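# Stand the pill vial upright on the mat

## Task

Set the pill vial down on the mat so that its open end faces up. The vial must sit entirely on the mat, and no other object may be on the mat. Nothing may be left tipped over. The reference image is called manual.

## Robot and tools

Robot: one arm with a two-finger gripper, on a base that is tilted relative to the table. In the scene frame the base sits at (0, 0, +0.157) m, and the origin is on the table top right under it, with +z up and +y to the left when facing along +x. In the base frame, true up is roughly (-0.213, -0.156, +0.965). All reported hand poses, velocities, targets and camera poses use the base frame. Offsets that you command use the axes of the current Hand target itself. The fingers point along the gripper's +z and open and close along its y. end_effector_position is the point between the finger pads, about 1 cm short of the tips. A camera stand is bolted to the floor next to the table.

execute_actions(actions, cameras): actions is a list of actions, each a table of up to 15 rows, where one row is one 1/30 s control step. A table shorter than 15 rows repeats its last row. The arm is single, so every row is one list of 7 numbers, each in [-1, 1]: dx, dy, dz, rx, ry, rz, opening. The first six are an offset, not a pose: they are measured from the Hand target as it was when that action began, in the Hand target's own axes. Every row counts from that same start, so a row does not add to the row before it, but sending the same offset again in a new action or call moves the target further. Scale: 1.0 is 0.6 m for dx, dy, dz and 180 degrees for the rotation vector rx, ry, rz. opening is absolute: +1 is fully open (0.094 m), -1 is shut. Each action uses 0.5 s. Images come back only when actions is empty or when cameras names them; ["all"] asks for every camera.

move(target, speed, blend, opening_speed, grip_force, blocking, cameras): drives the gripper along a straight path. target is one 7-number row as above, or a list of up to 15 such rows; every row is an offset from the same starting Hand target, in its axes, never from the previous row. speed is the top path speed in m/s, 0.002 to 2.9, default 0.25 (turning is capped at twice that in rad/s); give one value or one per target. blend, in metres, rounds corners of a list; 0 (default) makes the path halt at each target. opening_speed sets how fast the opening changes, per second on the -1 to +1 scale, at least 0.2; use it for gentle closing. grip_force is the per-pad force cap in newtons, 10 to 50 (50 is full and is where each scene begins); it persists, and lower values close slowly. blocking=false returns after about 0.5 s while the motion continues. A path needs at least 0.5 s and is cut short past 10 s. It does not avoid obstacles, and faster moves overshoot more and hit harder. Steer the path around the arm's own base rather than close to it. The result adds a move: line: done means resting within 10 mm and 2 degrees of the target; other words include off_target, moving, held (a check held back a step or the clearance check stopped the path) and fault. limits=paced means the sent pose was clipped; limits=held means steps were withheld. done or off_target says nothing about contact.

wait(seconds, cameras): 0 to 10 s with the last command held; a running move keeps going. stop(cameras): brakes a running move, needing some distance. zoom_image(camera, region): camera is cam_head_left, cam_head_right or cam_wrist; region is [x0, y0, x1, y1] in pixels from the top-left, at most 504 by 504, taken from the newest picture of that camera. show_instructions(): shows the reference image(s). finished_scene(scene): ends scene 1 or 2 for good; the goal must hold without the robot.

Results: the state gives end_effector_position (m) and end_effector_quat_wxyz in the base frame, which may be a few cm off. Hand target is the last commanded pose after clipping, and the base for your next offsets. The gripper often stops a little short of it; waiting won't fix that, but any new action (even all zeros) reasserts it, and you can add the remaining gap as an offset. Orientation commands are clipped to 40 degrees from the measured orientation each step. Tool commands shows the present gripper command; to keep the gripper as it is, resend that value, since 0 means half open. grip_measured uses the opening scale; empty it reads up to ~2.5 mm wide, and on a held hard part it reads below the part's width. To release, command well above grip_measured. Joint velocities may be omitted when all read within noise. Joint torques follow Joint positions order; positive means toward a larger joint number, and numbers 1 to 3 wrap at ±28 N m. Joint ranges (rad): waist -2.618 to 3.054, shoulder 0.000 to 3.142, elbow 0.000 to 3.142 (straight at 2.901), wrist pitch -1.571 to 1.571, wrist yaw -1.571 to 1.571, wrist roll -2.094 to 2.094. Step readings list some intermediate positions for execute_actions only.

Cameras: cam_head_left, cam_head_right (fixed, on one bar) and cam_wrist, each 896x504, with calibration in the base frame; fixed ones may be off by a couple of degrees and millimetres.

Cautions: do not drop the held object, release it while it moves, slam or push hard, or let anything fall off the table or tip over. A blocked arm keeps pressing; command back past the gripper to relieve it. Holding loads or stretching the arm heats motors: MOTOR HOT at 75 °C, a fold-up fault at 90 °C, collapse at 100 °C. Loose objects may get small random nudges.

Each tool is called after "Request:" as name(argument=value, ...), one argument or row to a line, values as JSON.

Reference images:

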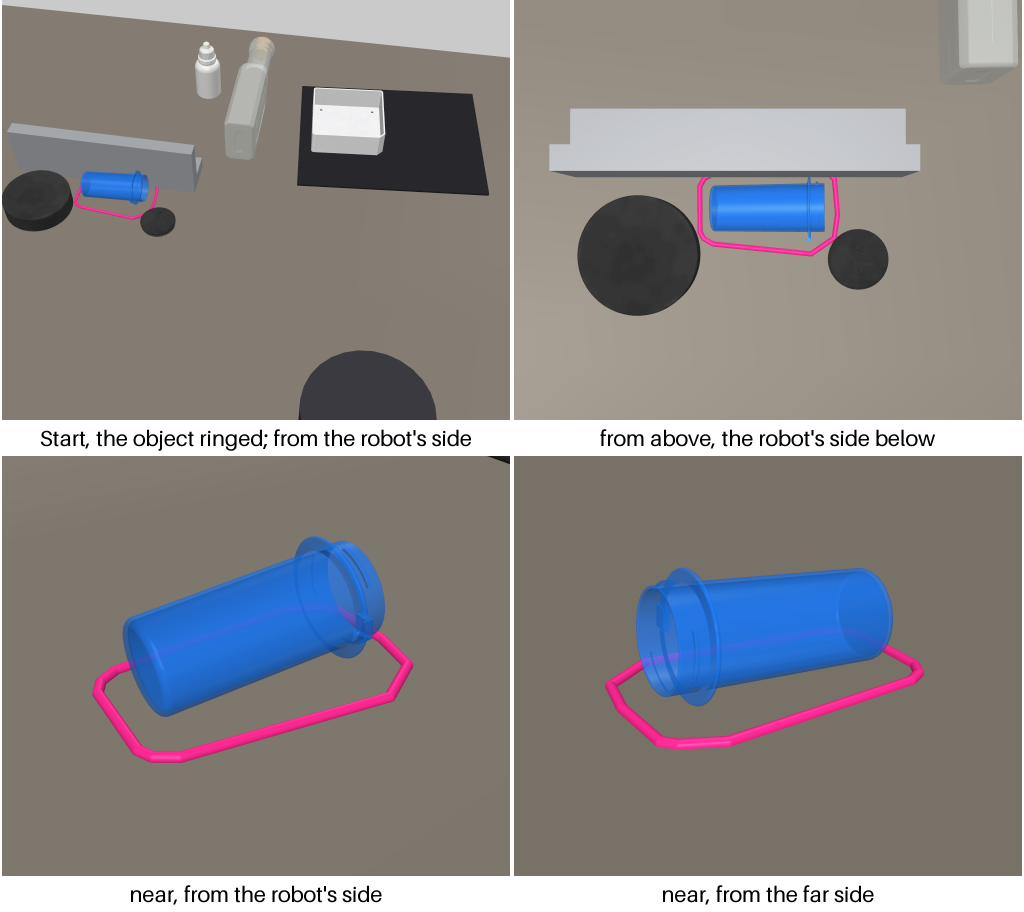

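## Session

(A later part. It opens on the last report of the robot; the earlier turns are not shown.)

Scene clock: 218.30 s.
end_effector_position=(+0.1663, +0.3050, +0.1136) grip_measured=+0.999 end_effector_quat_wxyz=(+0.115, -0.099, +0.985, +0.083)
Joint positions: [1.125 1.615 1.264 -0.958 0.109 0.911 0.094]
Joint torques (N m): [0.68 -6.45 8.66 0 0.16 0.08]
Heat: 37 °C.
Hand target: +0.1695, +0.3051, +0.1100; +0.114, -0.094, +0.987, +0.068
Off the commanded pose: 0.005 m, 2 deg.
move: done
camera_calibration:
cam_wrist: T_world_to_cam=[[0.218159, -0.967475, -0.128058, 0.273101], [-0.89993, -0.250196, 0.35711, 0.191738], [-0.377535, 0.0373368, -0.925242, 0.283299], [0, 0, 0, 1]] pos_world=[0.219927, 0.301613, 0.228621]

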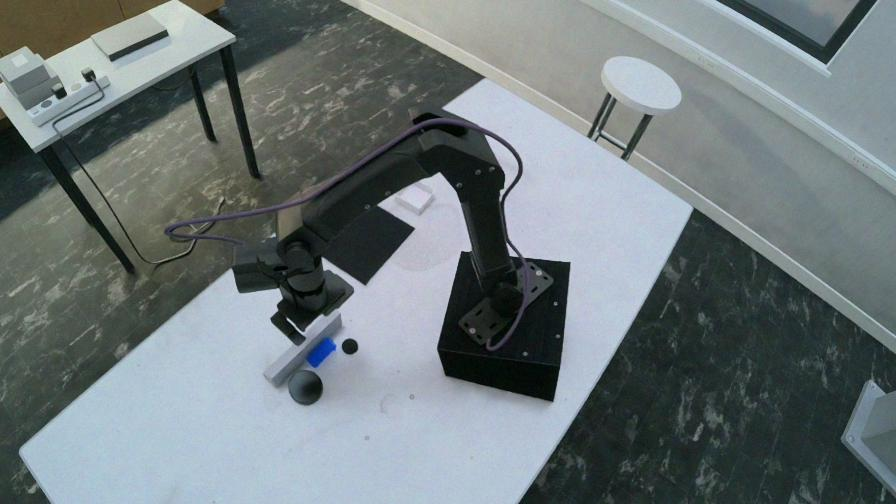

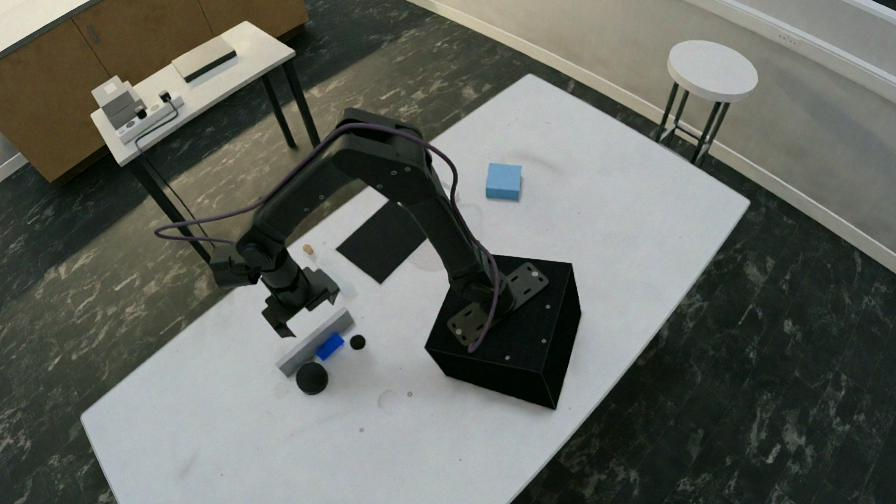

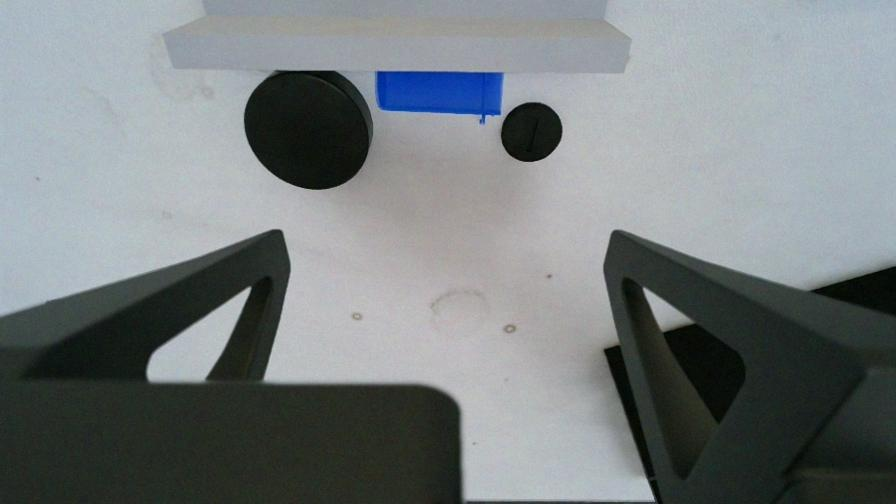

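Request:
move(
  target=[0.035, 0.015, 0.145, 0, 0, 0, -0.574],
  speed=0.2,
  cameras=["all"],
)

Request:
zoom_image(
  camera="cam_head_left",
  region=[240, 280, 380, 420],
)

Scene clock: 271.80 s.
end_effector_position=(+0.1668, +0.3242, +0.0312) grip_measured=-0.572 end_effector_quat_wxyz=(+0.113, -0.094, +0.986, +0.079)
Joint positions: [1.151 1.773 1.106 -0.654 0.117 0.946 0.02]
Joint torques (N m): [1.57 -7.17 5.37 0.29 0.15 0.06]
Heat: 35 °C.
Hand target: +0.1662, +0.3239, +0.0221; +0.114, -0.094, +0.987, +0.068
Off the commanded pose: 0.009 m, 1 deg.
move: done
camera_calibration:
cam_wrist: T_world_to_cam=[[0.208479, -0.970425, -0.121703, 0.283431], [-0.900624, -0.239005, 0.362977, 0.222674], [-0.38133, 0.033935, -0.923816, 0.208194], [0, 0, 0, 1]] pos_world=[0.220846, 0.321204, 0.146002]

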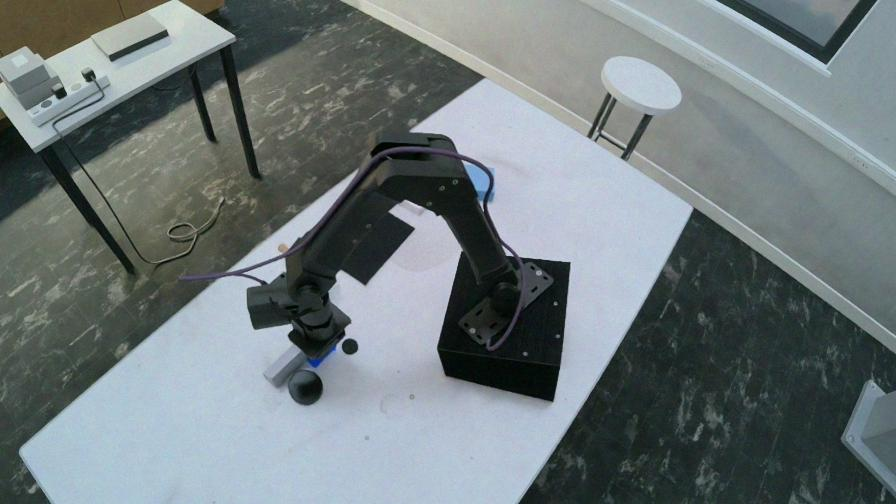

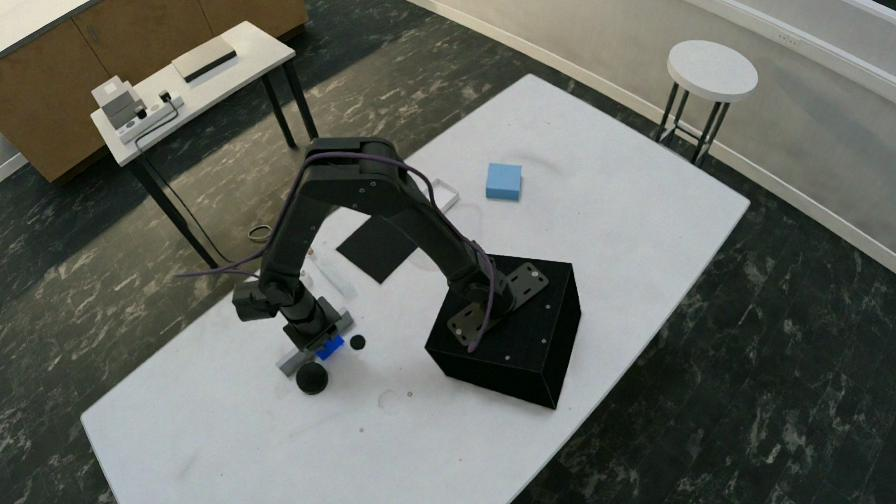

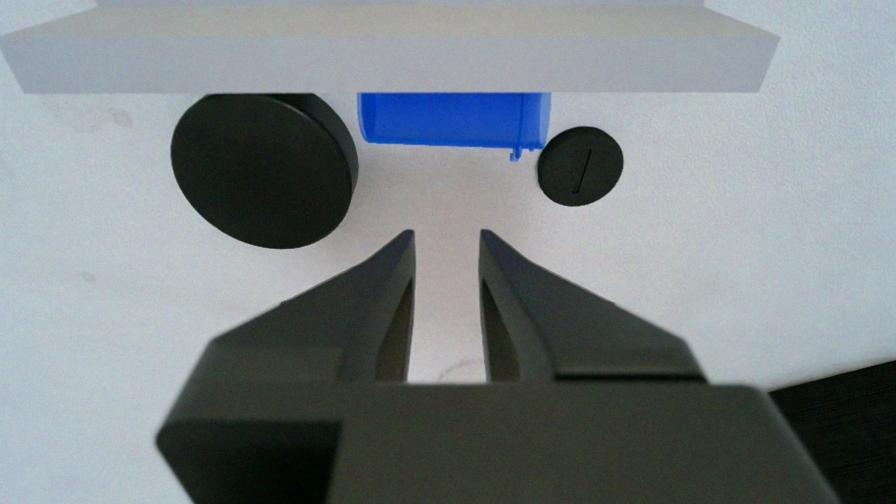

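Scaled by 3.600 from the camera's 896x504 image, which has a finer 1280x720 frame.

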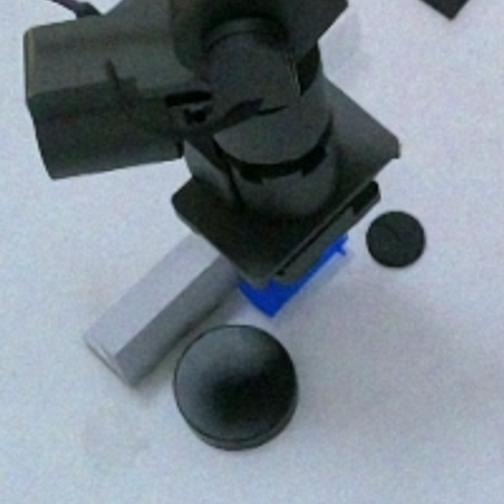

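Request:
move(
  target=[0.0133, 0.0017, 0.0867, 0, 0, 0, -0.574],
  speed=0.1,
  cameras=["all"],
)

Request:
zoom_image(
  camera="cam_head_left",
  region=[240, 280, 380, 420],
)

Scene clock: 289.30 s.
end_effector_position=(+0.1716, +0.3346, -0.0184) grip_measured=-0.572 end_effector_quat_wxyz=(+0.114, -0.093, +0.986, +0.081)
Joint positions: [1.151 1.904 1.05 -0.46 0.118 0.947 0.02]
Joint torques (N m): [1.68 -7.39 4.4 0.28 0.14 0.08]
Heat: 35 °C.
Hand target: +0.1694, +0.3314, -0.0300; +0.114, -0.094, +0.987, +0.068
Off the commanded pose: 0.012 m, 2 deg.
move: off_target
camera_calibration:
cam_wrist: T_world_to_cam=[[0.2079, -0.969919, -0.126627, 0.286348], [-0.902026, -0.240177, 0.358698, 0.247994], [-0.378321, 0.0396472, -0.924825, 0.161449], [0, 0, 0, 1]] pos_world=[0.225244, 0.330896, 0.0966165]

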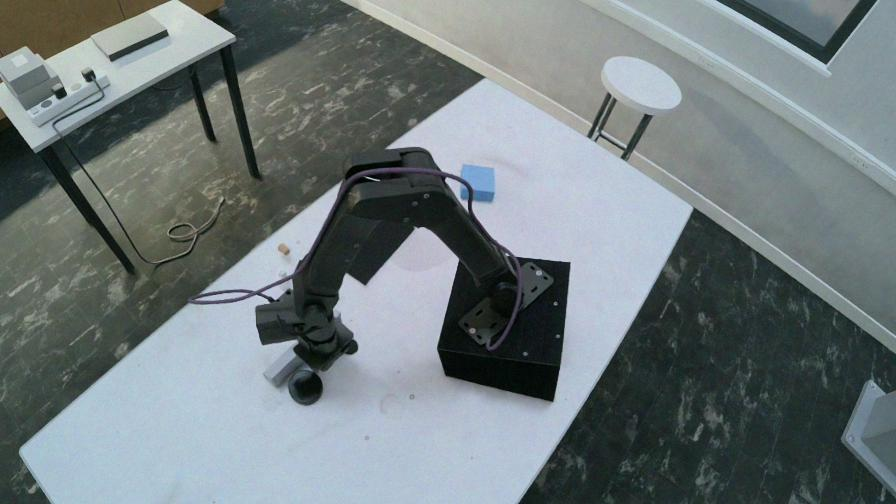

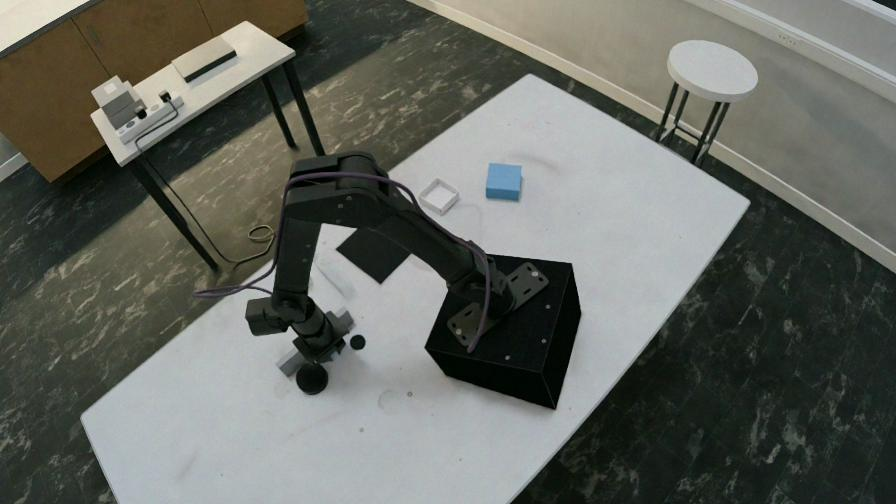

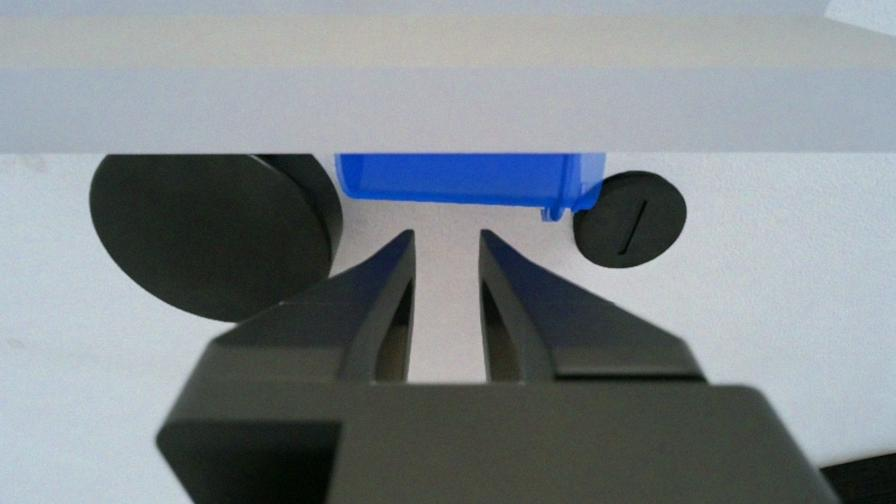

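Scaled by 3.600 from the camera's 896x504 image, which has a finer 1280x720 frame.

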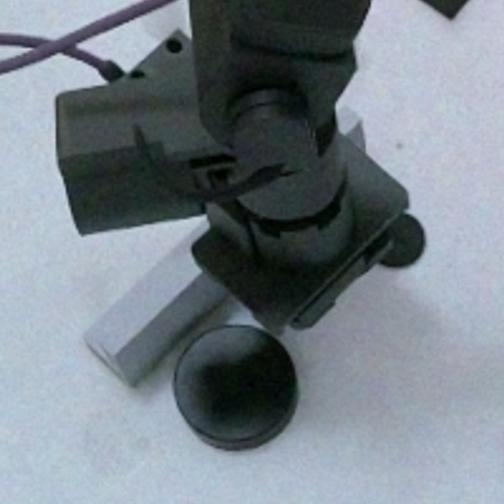

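Request:
move(
  target=[
    [0.010, -0.0033, 0, 0, 0, 0, -0.574],
    [0.010, -0.0033, 0, 0, 0, 0, 1.0],
  ],
  speed=0.06,
  opening_speed=0.6,
  cameras=["all"],
)

Request:
zoom_image(
  camera="cam_head_left",
  region=[240, 280, 380, 420],
)

Scene clock: 318.50 s.
end_effector_position=(+0.1672, +0.3315, -0.0229) grip_measured=+0.998 end_effector_quat_wxyz=(+0.114, -0.093, +0.986, +0.078)
Joint positions: [1.161 1.904 1.029 -0.448 0.125 0.958 0.094]
Joint torques (N m): [1.74 -8.02 3.96 0.24 0.1 0.04]
Heat: 34 °C.
Hand target: +0.1641, +0.3285, -0.0317; +0.114, -0.094, +0.987, +0.068
Off the commanded pose: 0.010 m, 1 deg.
move: done
camera_calibration:
cam_wrist: T_world_to_cam=[[0.205802, -0.971259, -0.119587, 0.284537], [-0.902782, -0.235597, 0.359831, 0.243568], [-0.377663, 0.0339068, -0.925322, 0.157592], [0, 0, 0, 1]] pos_world=[0.220847, 0.328399, 0.0922069]

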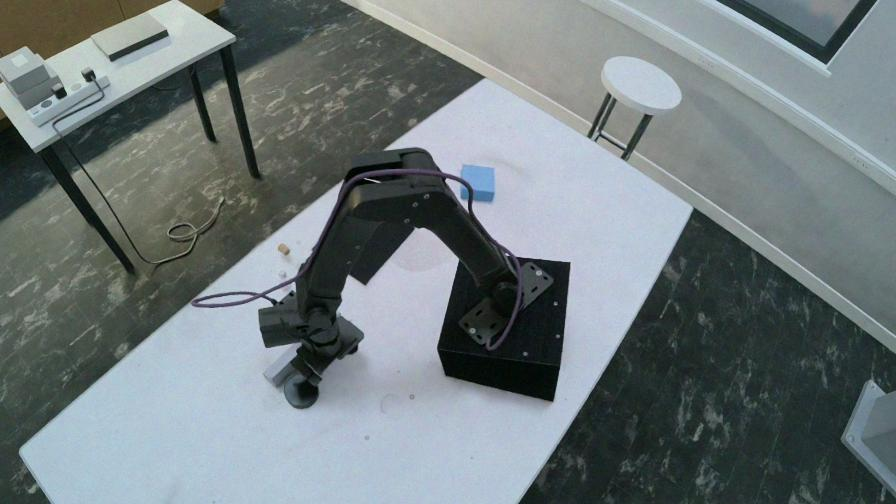

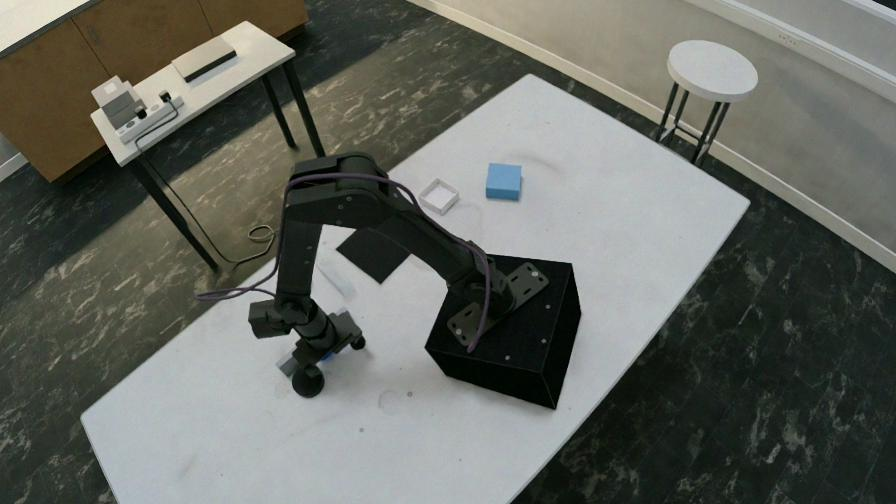

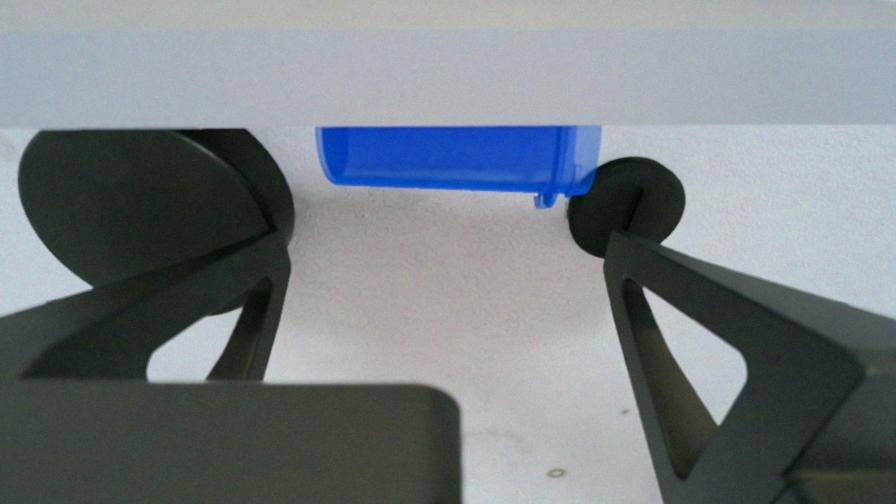

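Scaled by 3.600 from the camera's 896x504 image, which has a finer 1280x720 frame.

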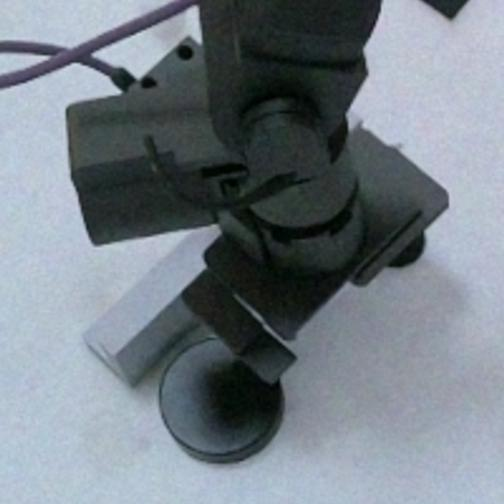

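Request:
move(
  target=[
    [0, 0, -0.0067, 0, 0, 0, 1.0],
    [-0.05, -0.005, -0.0067, 0, 0, 0, 1.0],
  ],
  speed=0.06,
  cameras=["cam_wrist", "cam_head_left"],
)

Request:
zoom_image(
  camera="cam_head_left",
  region=[240, 280, 380, 420],
)

Scene clock: 348.83 s.
end_effector_position=(+0.1930, +0.3337, -0.0108) grip_measured=+0.999 end_effector_quat_wxyz=(+0.126, -0.090, +0.984, +0.084)
Joint positions: [1.102 1.904 1.079 -0.467 0.124 0.902 0.094]
Joint torques (N m): [0.5 -7.09 6.39 -0.01 -0.09 -0.05]
Heat: 33 °C.
Hand target: +0.1924, +0.3302, -0.0210; +0.114, -0.094, +0.987, +0.068
Off the commanded pose: 0.011 m, 2 deg.
move: off_target
camera_calibration:
cam_wrist: T_world_to_cam=[[0.203412, -0.970541, -0.129125, 0.282958], [-0.911885, -0.235814, 0.335943, 0.264634], [-0.356497, 0.0494123, -0.932989, 0.169064], [0, 0, 0, 1]] pos_world=[0.244029, 0.328673, 0.10537]
Images, in order (width x height): cam_head_left 896x504, cam_wrist 896x504.

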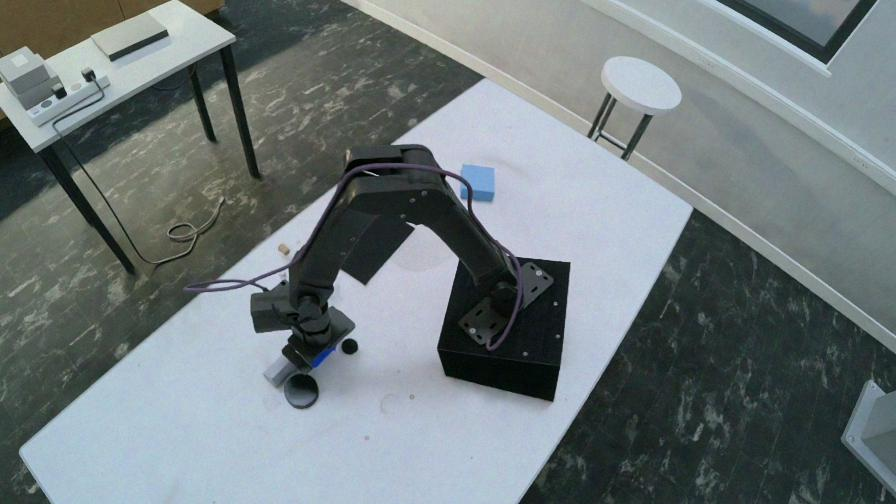

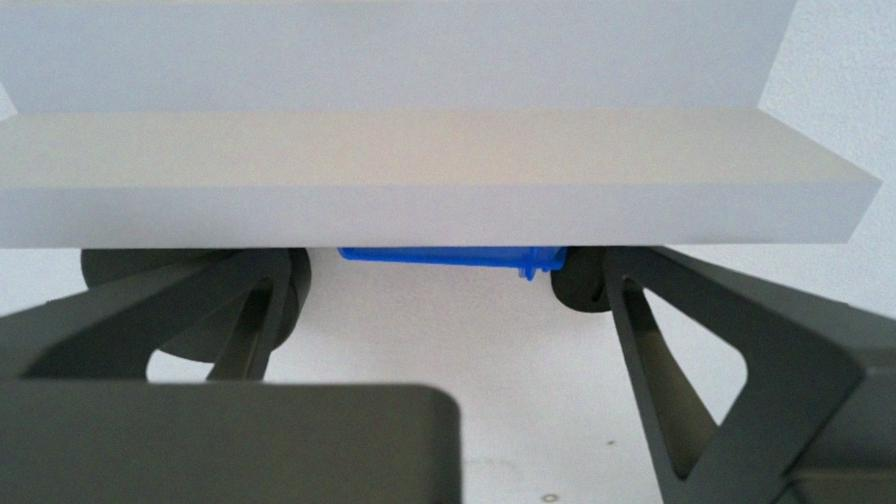

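Scaled by 3.600 from the camera's 896x504 image, which has a finer 1280x720 frame.

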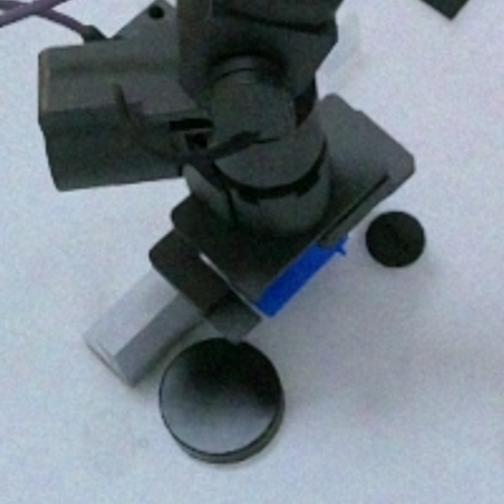

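Request:
move(
  target=[
    [-0.02, -0.0033, 0.0, 0, 0, 0, 1.0],
  ],
  speed=0.05,
  cameras=["cam_wrist"],
)

Scene clock: 365.13 s.
end_effector_position=(+0.1968, +0.3323, -0.0105) grip_measured=+0.999 end_effector_quat_wxyz=(+0.114, -0.097, +0.985, +0.081)
Joint positions: [1.079 1.915 1.103 -0.496 0.098 0.871 0.094]
Joint torques (N m): [-0.08 -7.01 6.79 0.08 0.11 -0.11]
Heat: 33 °C.
Hand target: +0.2043, +0.3303, -0.0183; +0.114, -0.094, +0.987, +0.068
Off the commanded pose: 0.011 m, 2 deg.
move: off_target
camera_calibration:
cam_wrist: T_world_to_cam=[[0.214054, -0.968733, -0.125445, 0.278171], [-0.90014, -0.245494, 0.359835, 0.268805], [-0.37938, 0.0358944, -0.924544, 0.179811], [0, 0, 0, 1]] pos_world=[0.250636, 0.329009, 0.104413]
Images, in order (width x height): cam_wrist 896x504.

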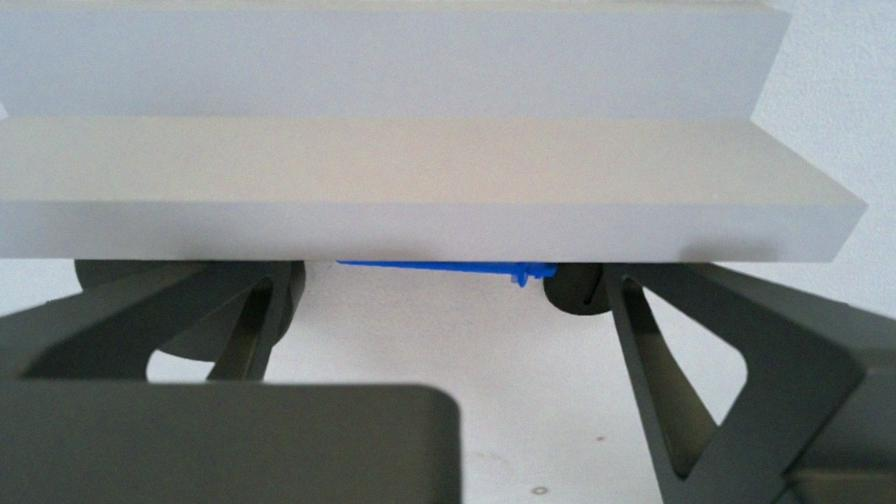

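Request:
move(
  target=[
    [-0.0142, 0.003, 0.0, 0, 0, 0, 1.0],
  ],
  speed=0.05,
  cameras=["cam_wrist"],
)

Scene clock: 370.10 s.
end_effector_position=(+0.1968, +0.3322, -0.0101) grip_measured=+0.999 end_effector_quat_wxyz=(+0.099, -0.099, +0.987, +0.077)
Joint positions: [1.069 1.928 1.132 -0.535 0.075 0.859 0.094]
Joint torques (N m): [-0.36 -7.13 7.38 0.24 0.26 -0.11]
Heat: 33 °C.
Hand target: +0.2121, +0.3335, -0.0160; +0.114, -0.094, +0.987, +0.068
Off the commanded pose: 0.016 m, 2 deg.
move: off_target
camera_calibration:
cam_wrist: T_world_to_cam=[[0.216709, -0.968863, -0.11976, 0.277702], [-0.888106, -0.246593, 0.38789, 0.266898], [-0.405344, 0.0223001, -0.913892, 0.18997], [0, 0, 0, 1]] pos_world=[0.253856, 0.330634, 0.103343]
Images, in order (width x height): cam_wrist 896x504.

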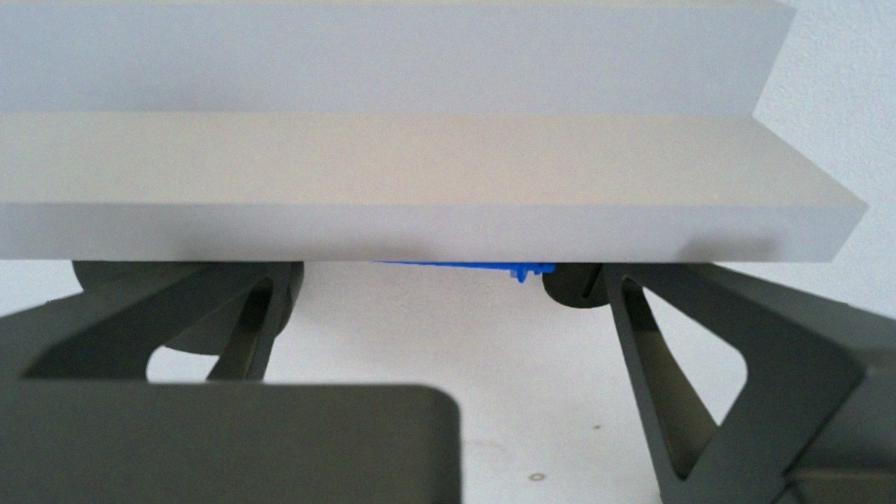

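Request:
zoom_image(
  camera="cam_wrist",
  region=[500, 160, 760, 340],
)

Request:
zoom_image(
  camera="cam_wrist",
  region=[120, 160, 380, 340],
)

Scaled by 1.938 from the camera's 896x504 image, which has a finer 1280x720 frame.

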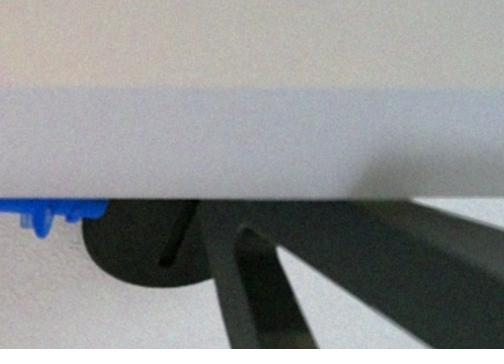

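Scaled by 1.938 from the camera's 896x504 image, which has a finer 1280x720 frame.

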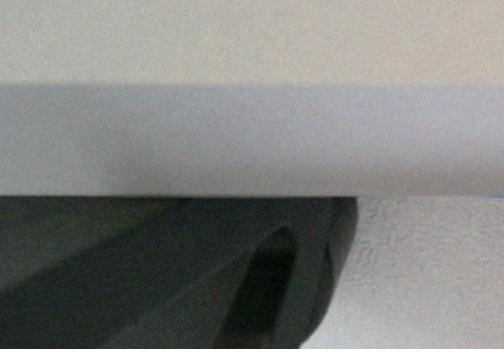

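Request:
move(
  target=[
    [0.0158, -0.002, 0.0, 0, 0, 0, 1.0],
    [0.0158, -0.002, 0.0, 0, 0, 0, 0.3],
  ],
  speed=0.05,
  opening_speed=0.5,
  cameras=["cam_wrist", "cam_head_left"],
)

Scene clock: 409.70 s.
end_effector_position=(+0.1967, +0.3322, -0.0101) grip_measured=+0.340 end_effector_quat_wxyz=(+0.099, -0.100, +0.987, +0.077)
Joint positions: [1.069 1.928 1.132 -0.535 0.075 0.859 0.063]
Joint torques (N m): [0.87 -8.51 4.44 0.46 0.34 0.06]
Heat: 35 °C.
Hand target: +0.2033, +0.3307, -0.0184; +0.114, -0.094, +0.987, +0.068
Off the commanded pose: 0.011 m, 2 deg.
move: off_target; target 2's new opening was sent with the hand 0.011 m and 2 deg from that target
camera_calibration:
cam_wrist: T_world_to_cam=[[0.217114, -0.968796, -0.119563, 0.277686], [-0.887931, -0.246889, 0.388104, 0.266815], [-0.405512, 0.0219005, -0.913827, 0.189962], [0, 0, 0, 1]] pos_world=[0.253656, 0.330735, 0.103242]
Images, in order (width x height): cam_head_left 896x504, cam_wrist 896x504.

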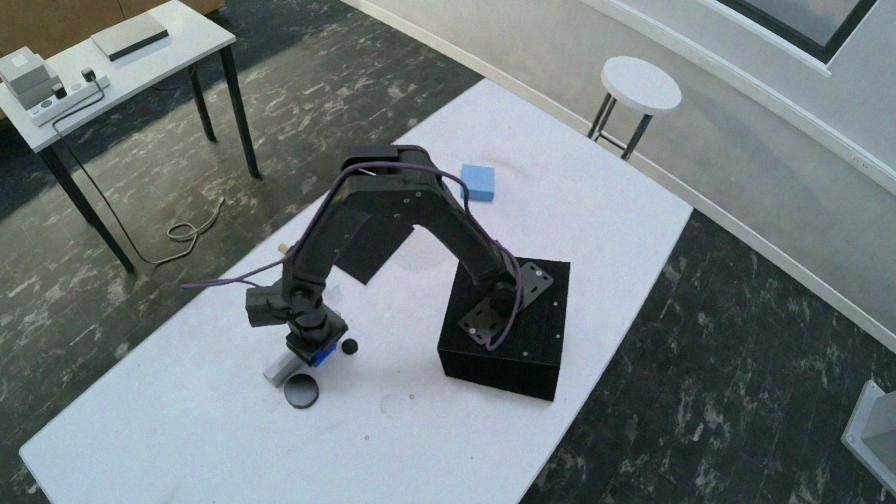

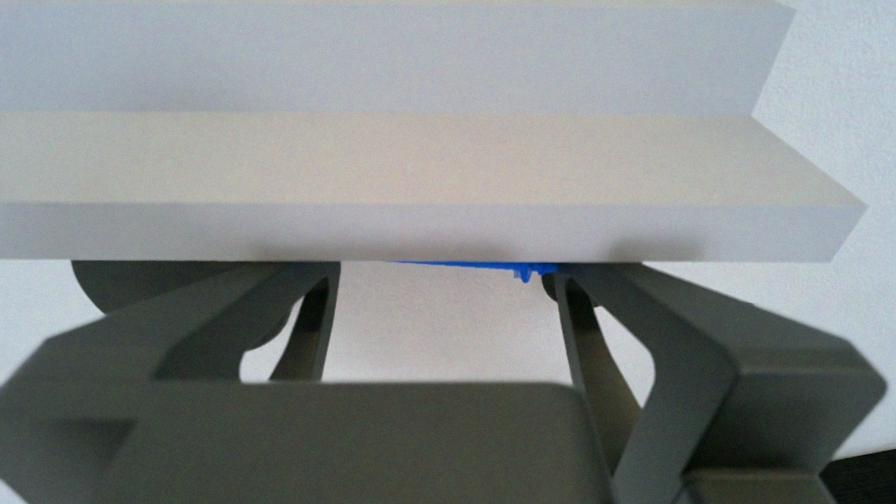

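Request:
move(
  target=[0, 0, 0, 0, 0, 0, 0.2],
  speed=0.05,
  grip_force=35,
  opening_speed=0.5,
)

Scene clock: 413.27 s.
end_effector_position=(+0.1967, +0.3322, -0.0101) grip_measured=+0.342 end_effector_quat_wxyz=(+0.099, -0.100, +0.987, +0.077)
Joint positions: [1.069 1.928 1.132 -0.535 0.075 0.859 0.063]
Joint torques (N m): [0.81 -8.38 4.34 0.44 0.32 0.06]
Heat: 35 °C.
Hand target: +0.2033, +0.3307, -0.0184; +0.114, -0.094, +0.987, +0.068
Off the commanded pose: 0.011 m, 2 deg.
grip_force (N): 35
move: off_target

Request:
move(
  target=[
    [0.01, 0, -0.02, 0, 0, 0, 0.2],
    [0.04, 0, -0.17, 0, 0, 0, 0.2],
  ],
  speed=[0.06, 0.15],
  blend=[0.01, 0],
  cameras=["all"],
)

Request:
zoom_image(
  camera="cam_head_left",
  region=[240, 280, 380, 420],
)

Scene clock: 432.77 s.
end_effector_position=(+0.1580, +0.3088, +0.0615) grip_measured=+0.343 end_effector_quat_wxyz=(+0.102, -0.096, +0.988, +0.061)
Joint positions: [1.156 1.701 1.159 -0.822 0.118 0.951 0.063]
Joint torques (N m): [1.47 -11.38 7.47 -0.14 0.16 0.06]
Heat: 36 °C.
Hand target: +0.1586, +0.3108, +0.0742; +0.114, -0.094, +0.987, +0.068
Off the commanded pose: 0.013 m, 2 deg.
grip_force (N): 35
move: off_target; blend cut to 0.0065 m at target 1
camera_calibration:
cam_wrist: T_world_to_cam=[[0.206973, -0.974377, -0.0880419, 0.273336], [-0.894001, -0.224916, 0.387524, 0.193154], [-0.397396, -0.00149737, -0.917646, 0.246498], [0, 0, 0, 1]] pos_world=[0.214064, 0.310145, 0.175411]

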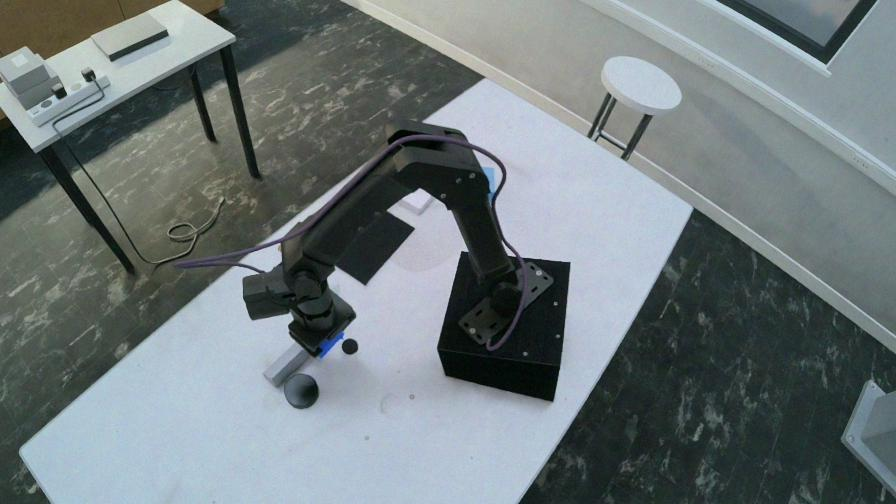

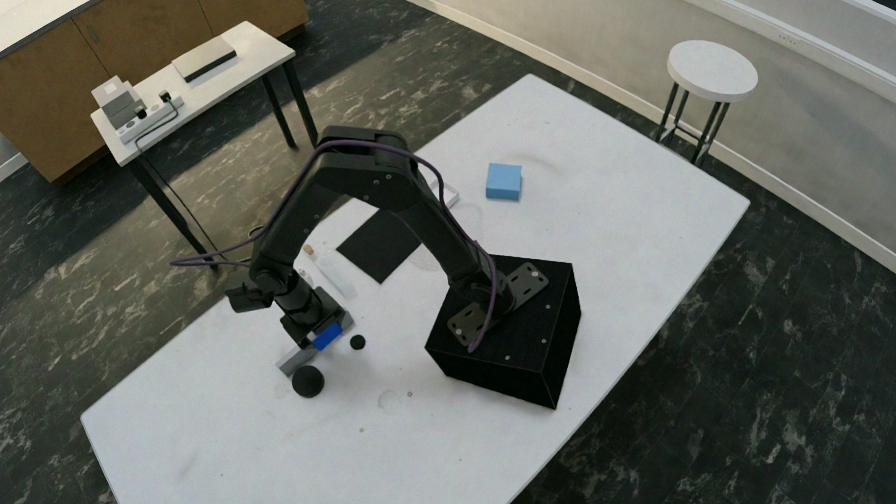

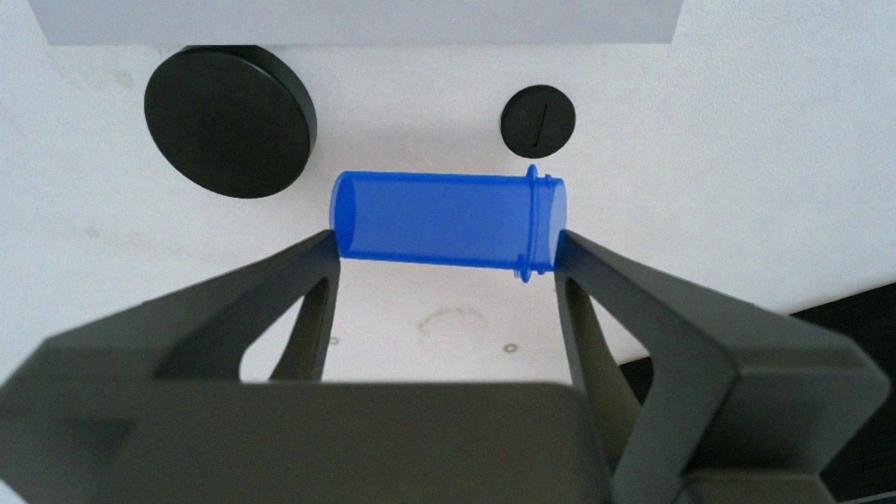

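Scaled by 3.600 from the camera's 896x504 image, which has a finer 1280x720 frame.

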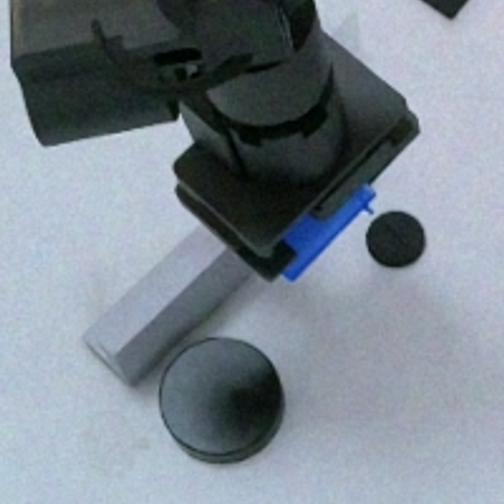

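Request:
move(
  target=[-0.0297, -0.4282, -0.0224, 0, 0, -0.5389, 0.2],
  speed=0.25,
  cameras=["all"],
)

Scene clock: 455.30 s.
end_effector_position=(+0.2318, +0.0623, +0.0631) grip_measured=+0.343 end_effector_quat_wxyz=(-0.127, +0.800, -0.584, +0.051)
Joint positions: [0.184 1.23 0.738 -0.822 -0.1 -1.685 0.063]
Joint torques (N m): [-1.1 -6.06 5.59 -0.12 -0.14 -0.15]
Heat: 36 °C.
Hand target: +0.2244, +0.0617, +0.0625; -0.127, +0.801, -0.583, +0.041
Off the commanded pose: 0.007 m, 1 deg.
grip_force (N): 35
move: done
camera_calibration:
cam_wrist: T_world_to_cam=[[0.916034, 0.292227, 0.274747, -0.248145], [0.122644, -0.85624, 0.501809, -0.000489619], [0.381891, -0.425978, -0.820184, 0.116561], [0, 0, 0, 1]] pos_world=[0.182856, 0.121748, 0.164024]

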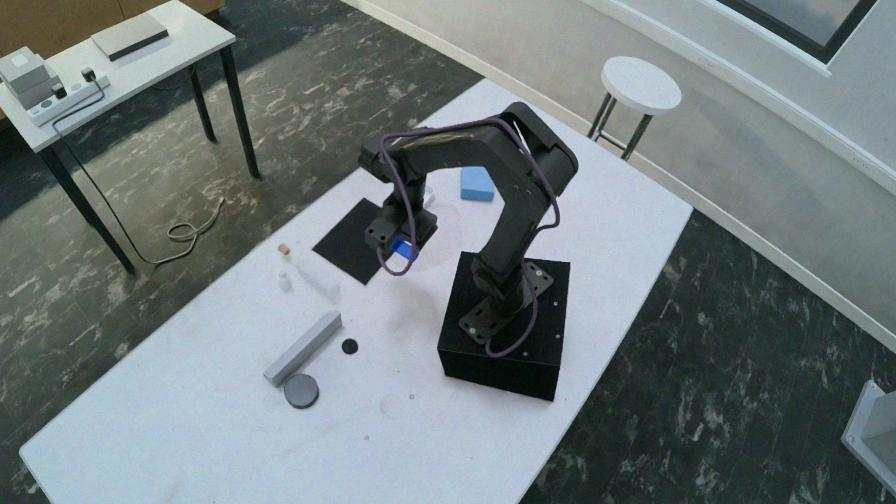

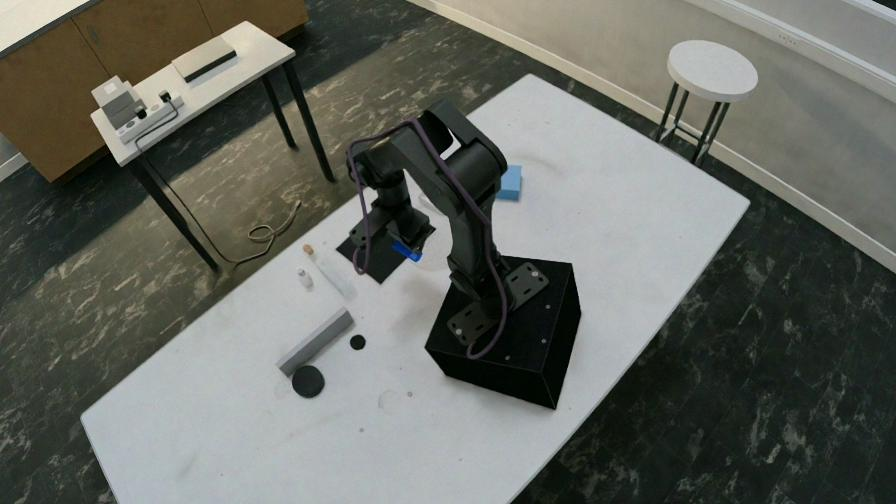

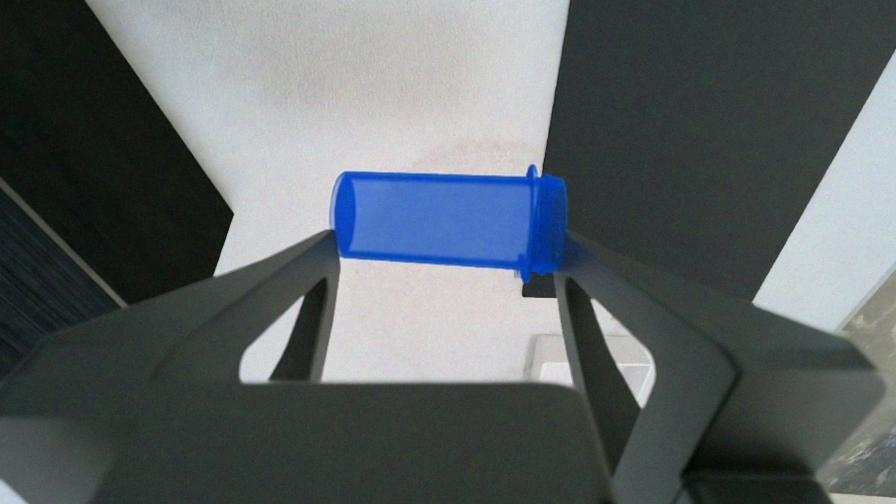

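Request:
move(
  target=[-0.0024, 0.0199, 0.15, 0, 0, 0, 0.2],
  speed=0.15,
  cameras=["cam_wrist"],
)

Scene clock: 463.20 s.
end_effector_position=(+0.2367, +0.0718, -0.0209) grip_measured=+0.343 end_effector_quat_wxyz=(-0.133, +0.801, -0.582, +0.050)
Joint positions: [0.218 1.443 0.514 -0.375 -0.1 -1.653 0.063]
Joint torques (N m): [0.13 -3.38 4.08 0.28 -0.08 0.09]
Heat: 35 °C.
Hand target: +0.2321, +0.0736, -0.0272; -0.127, +0.801, -0.584, +0.041
Off the commanded pose: 0.008 m, 1 deg.
grip_force (N): 35
move: done
camera_calibration:
cam_wrist: T_world_to_cam=[[0.913853, 0.292472, 0.281661, -0.231744], [0.123075, -0.860554, 0.494266, 0.049204], [0.386944, -0.417021, -0.822416, 0.0480032], [0, 0, 0, 1]] pos_world=[0.187149, 0.13014, 0.0804319]
Images, in order (width x height): cam_wrist 896x504.

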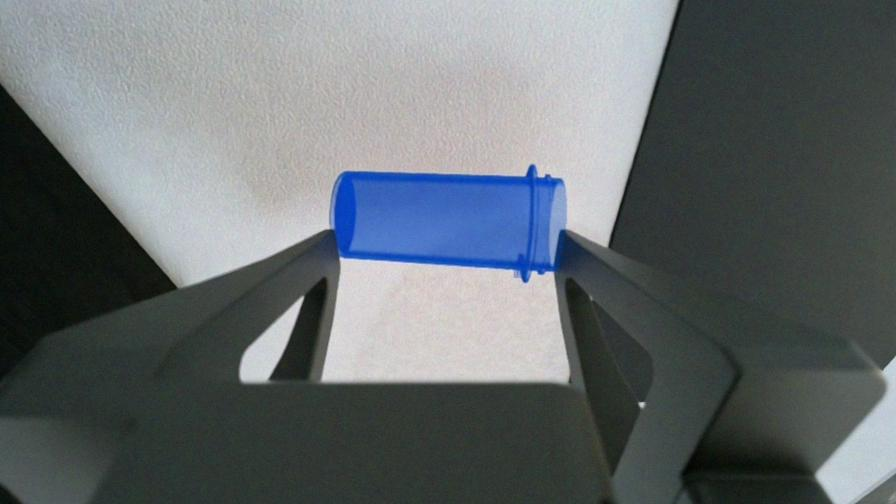

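Request:
move(
  target=[0, 0, 0.0233, 0, 0, 0, 0.2],
  speed=0.06,
  cameras=["cam_wrist"],
)

Scene clock: 469.80 s.
end_effector_position=(+0.2408, +0.0746, -0.0338) grip_measured=+0.343 end_effector_quat_wxyz=(-0.134, +0.801, -0.582, +0.050)
Joint positions: [0.225 1.508 0.501 -0.294 -0.1 -1.646 0.063]
Joint torques (N m): [0.06 -3.7 3.52 0.25 -0.04 0.05]
Heat: 34 °C.
Hand target: +0.2350, +0.0758, -0.0407; -0.127, +0.801, -0.583, +0.041
Off the commanded pose: 0.009 m, 1 deg.
grip_force (N): 35
move: done
camera_calibration:
cam_wrist: T_world_to_cam=[[0.91323, 0.292452, 0.283694, -0.232328], [0.122896, -0.861563, 0.49255, 0.0575459], [0.388468, -0.414947, -0.822747, 0.036423], [0, 0, 0, 1]] pos_world=[0.190948, 0.132638, 0.0675328]
Images, in order (width x height): cam_wrist 896x504.

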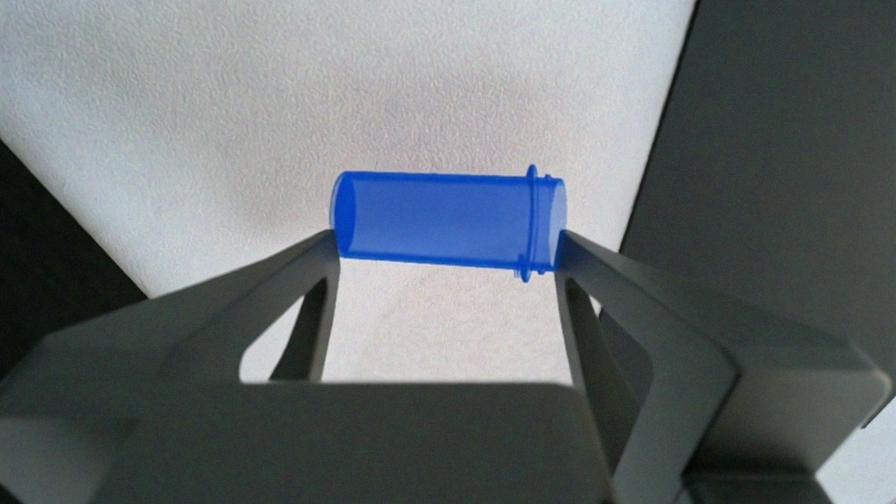

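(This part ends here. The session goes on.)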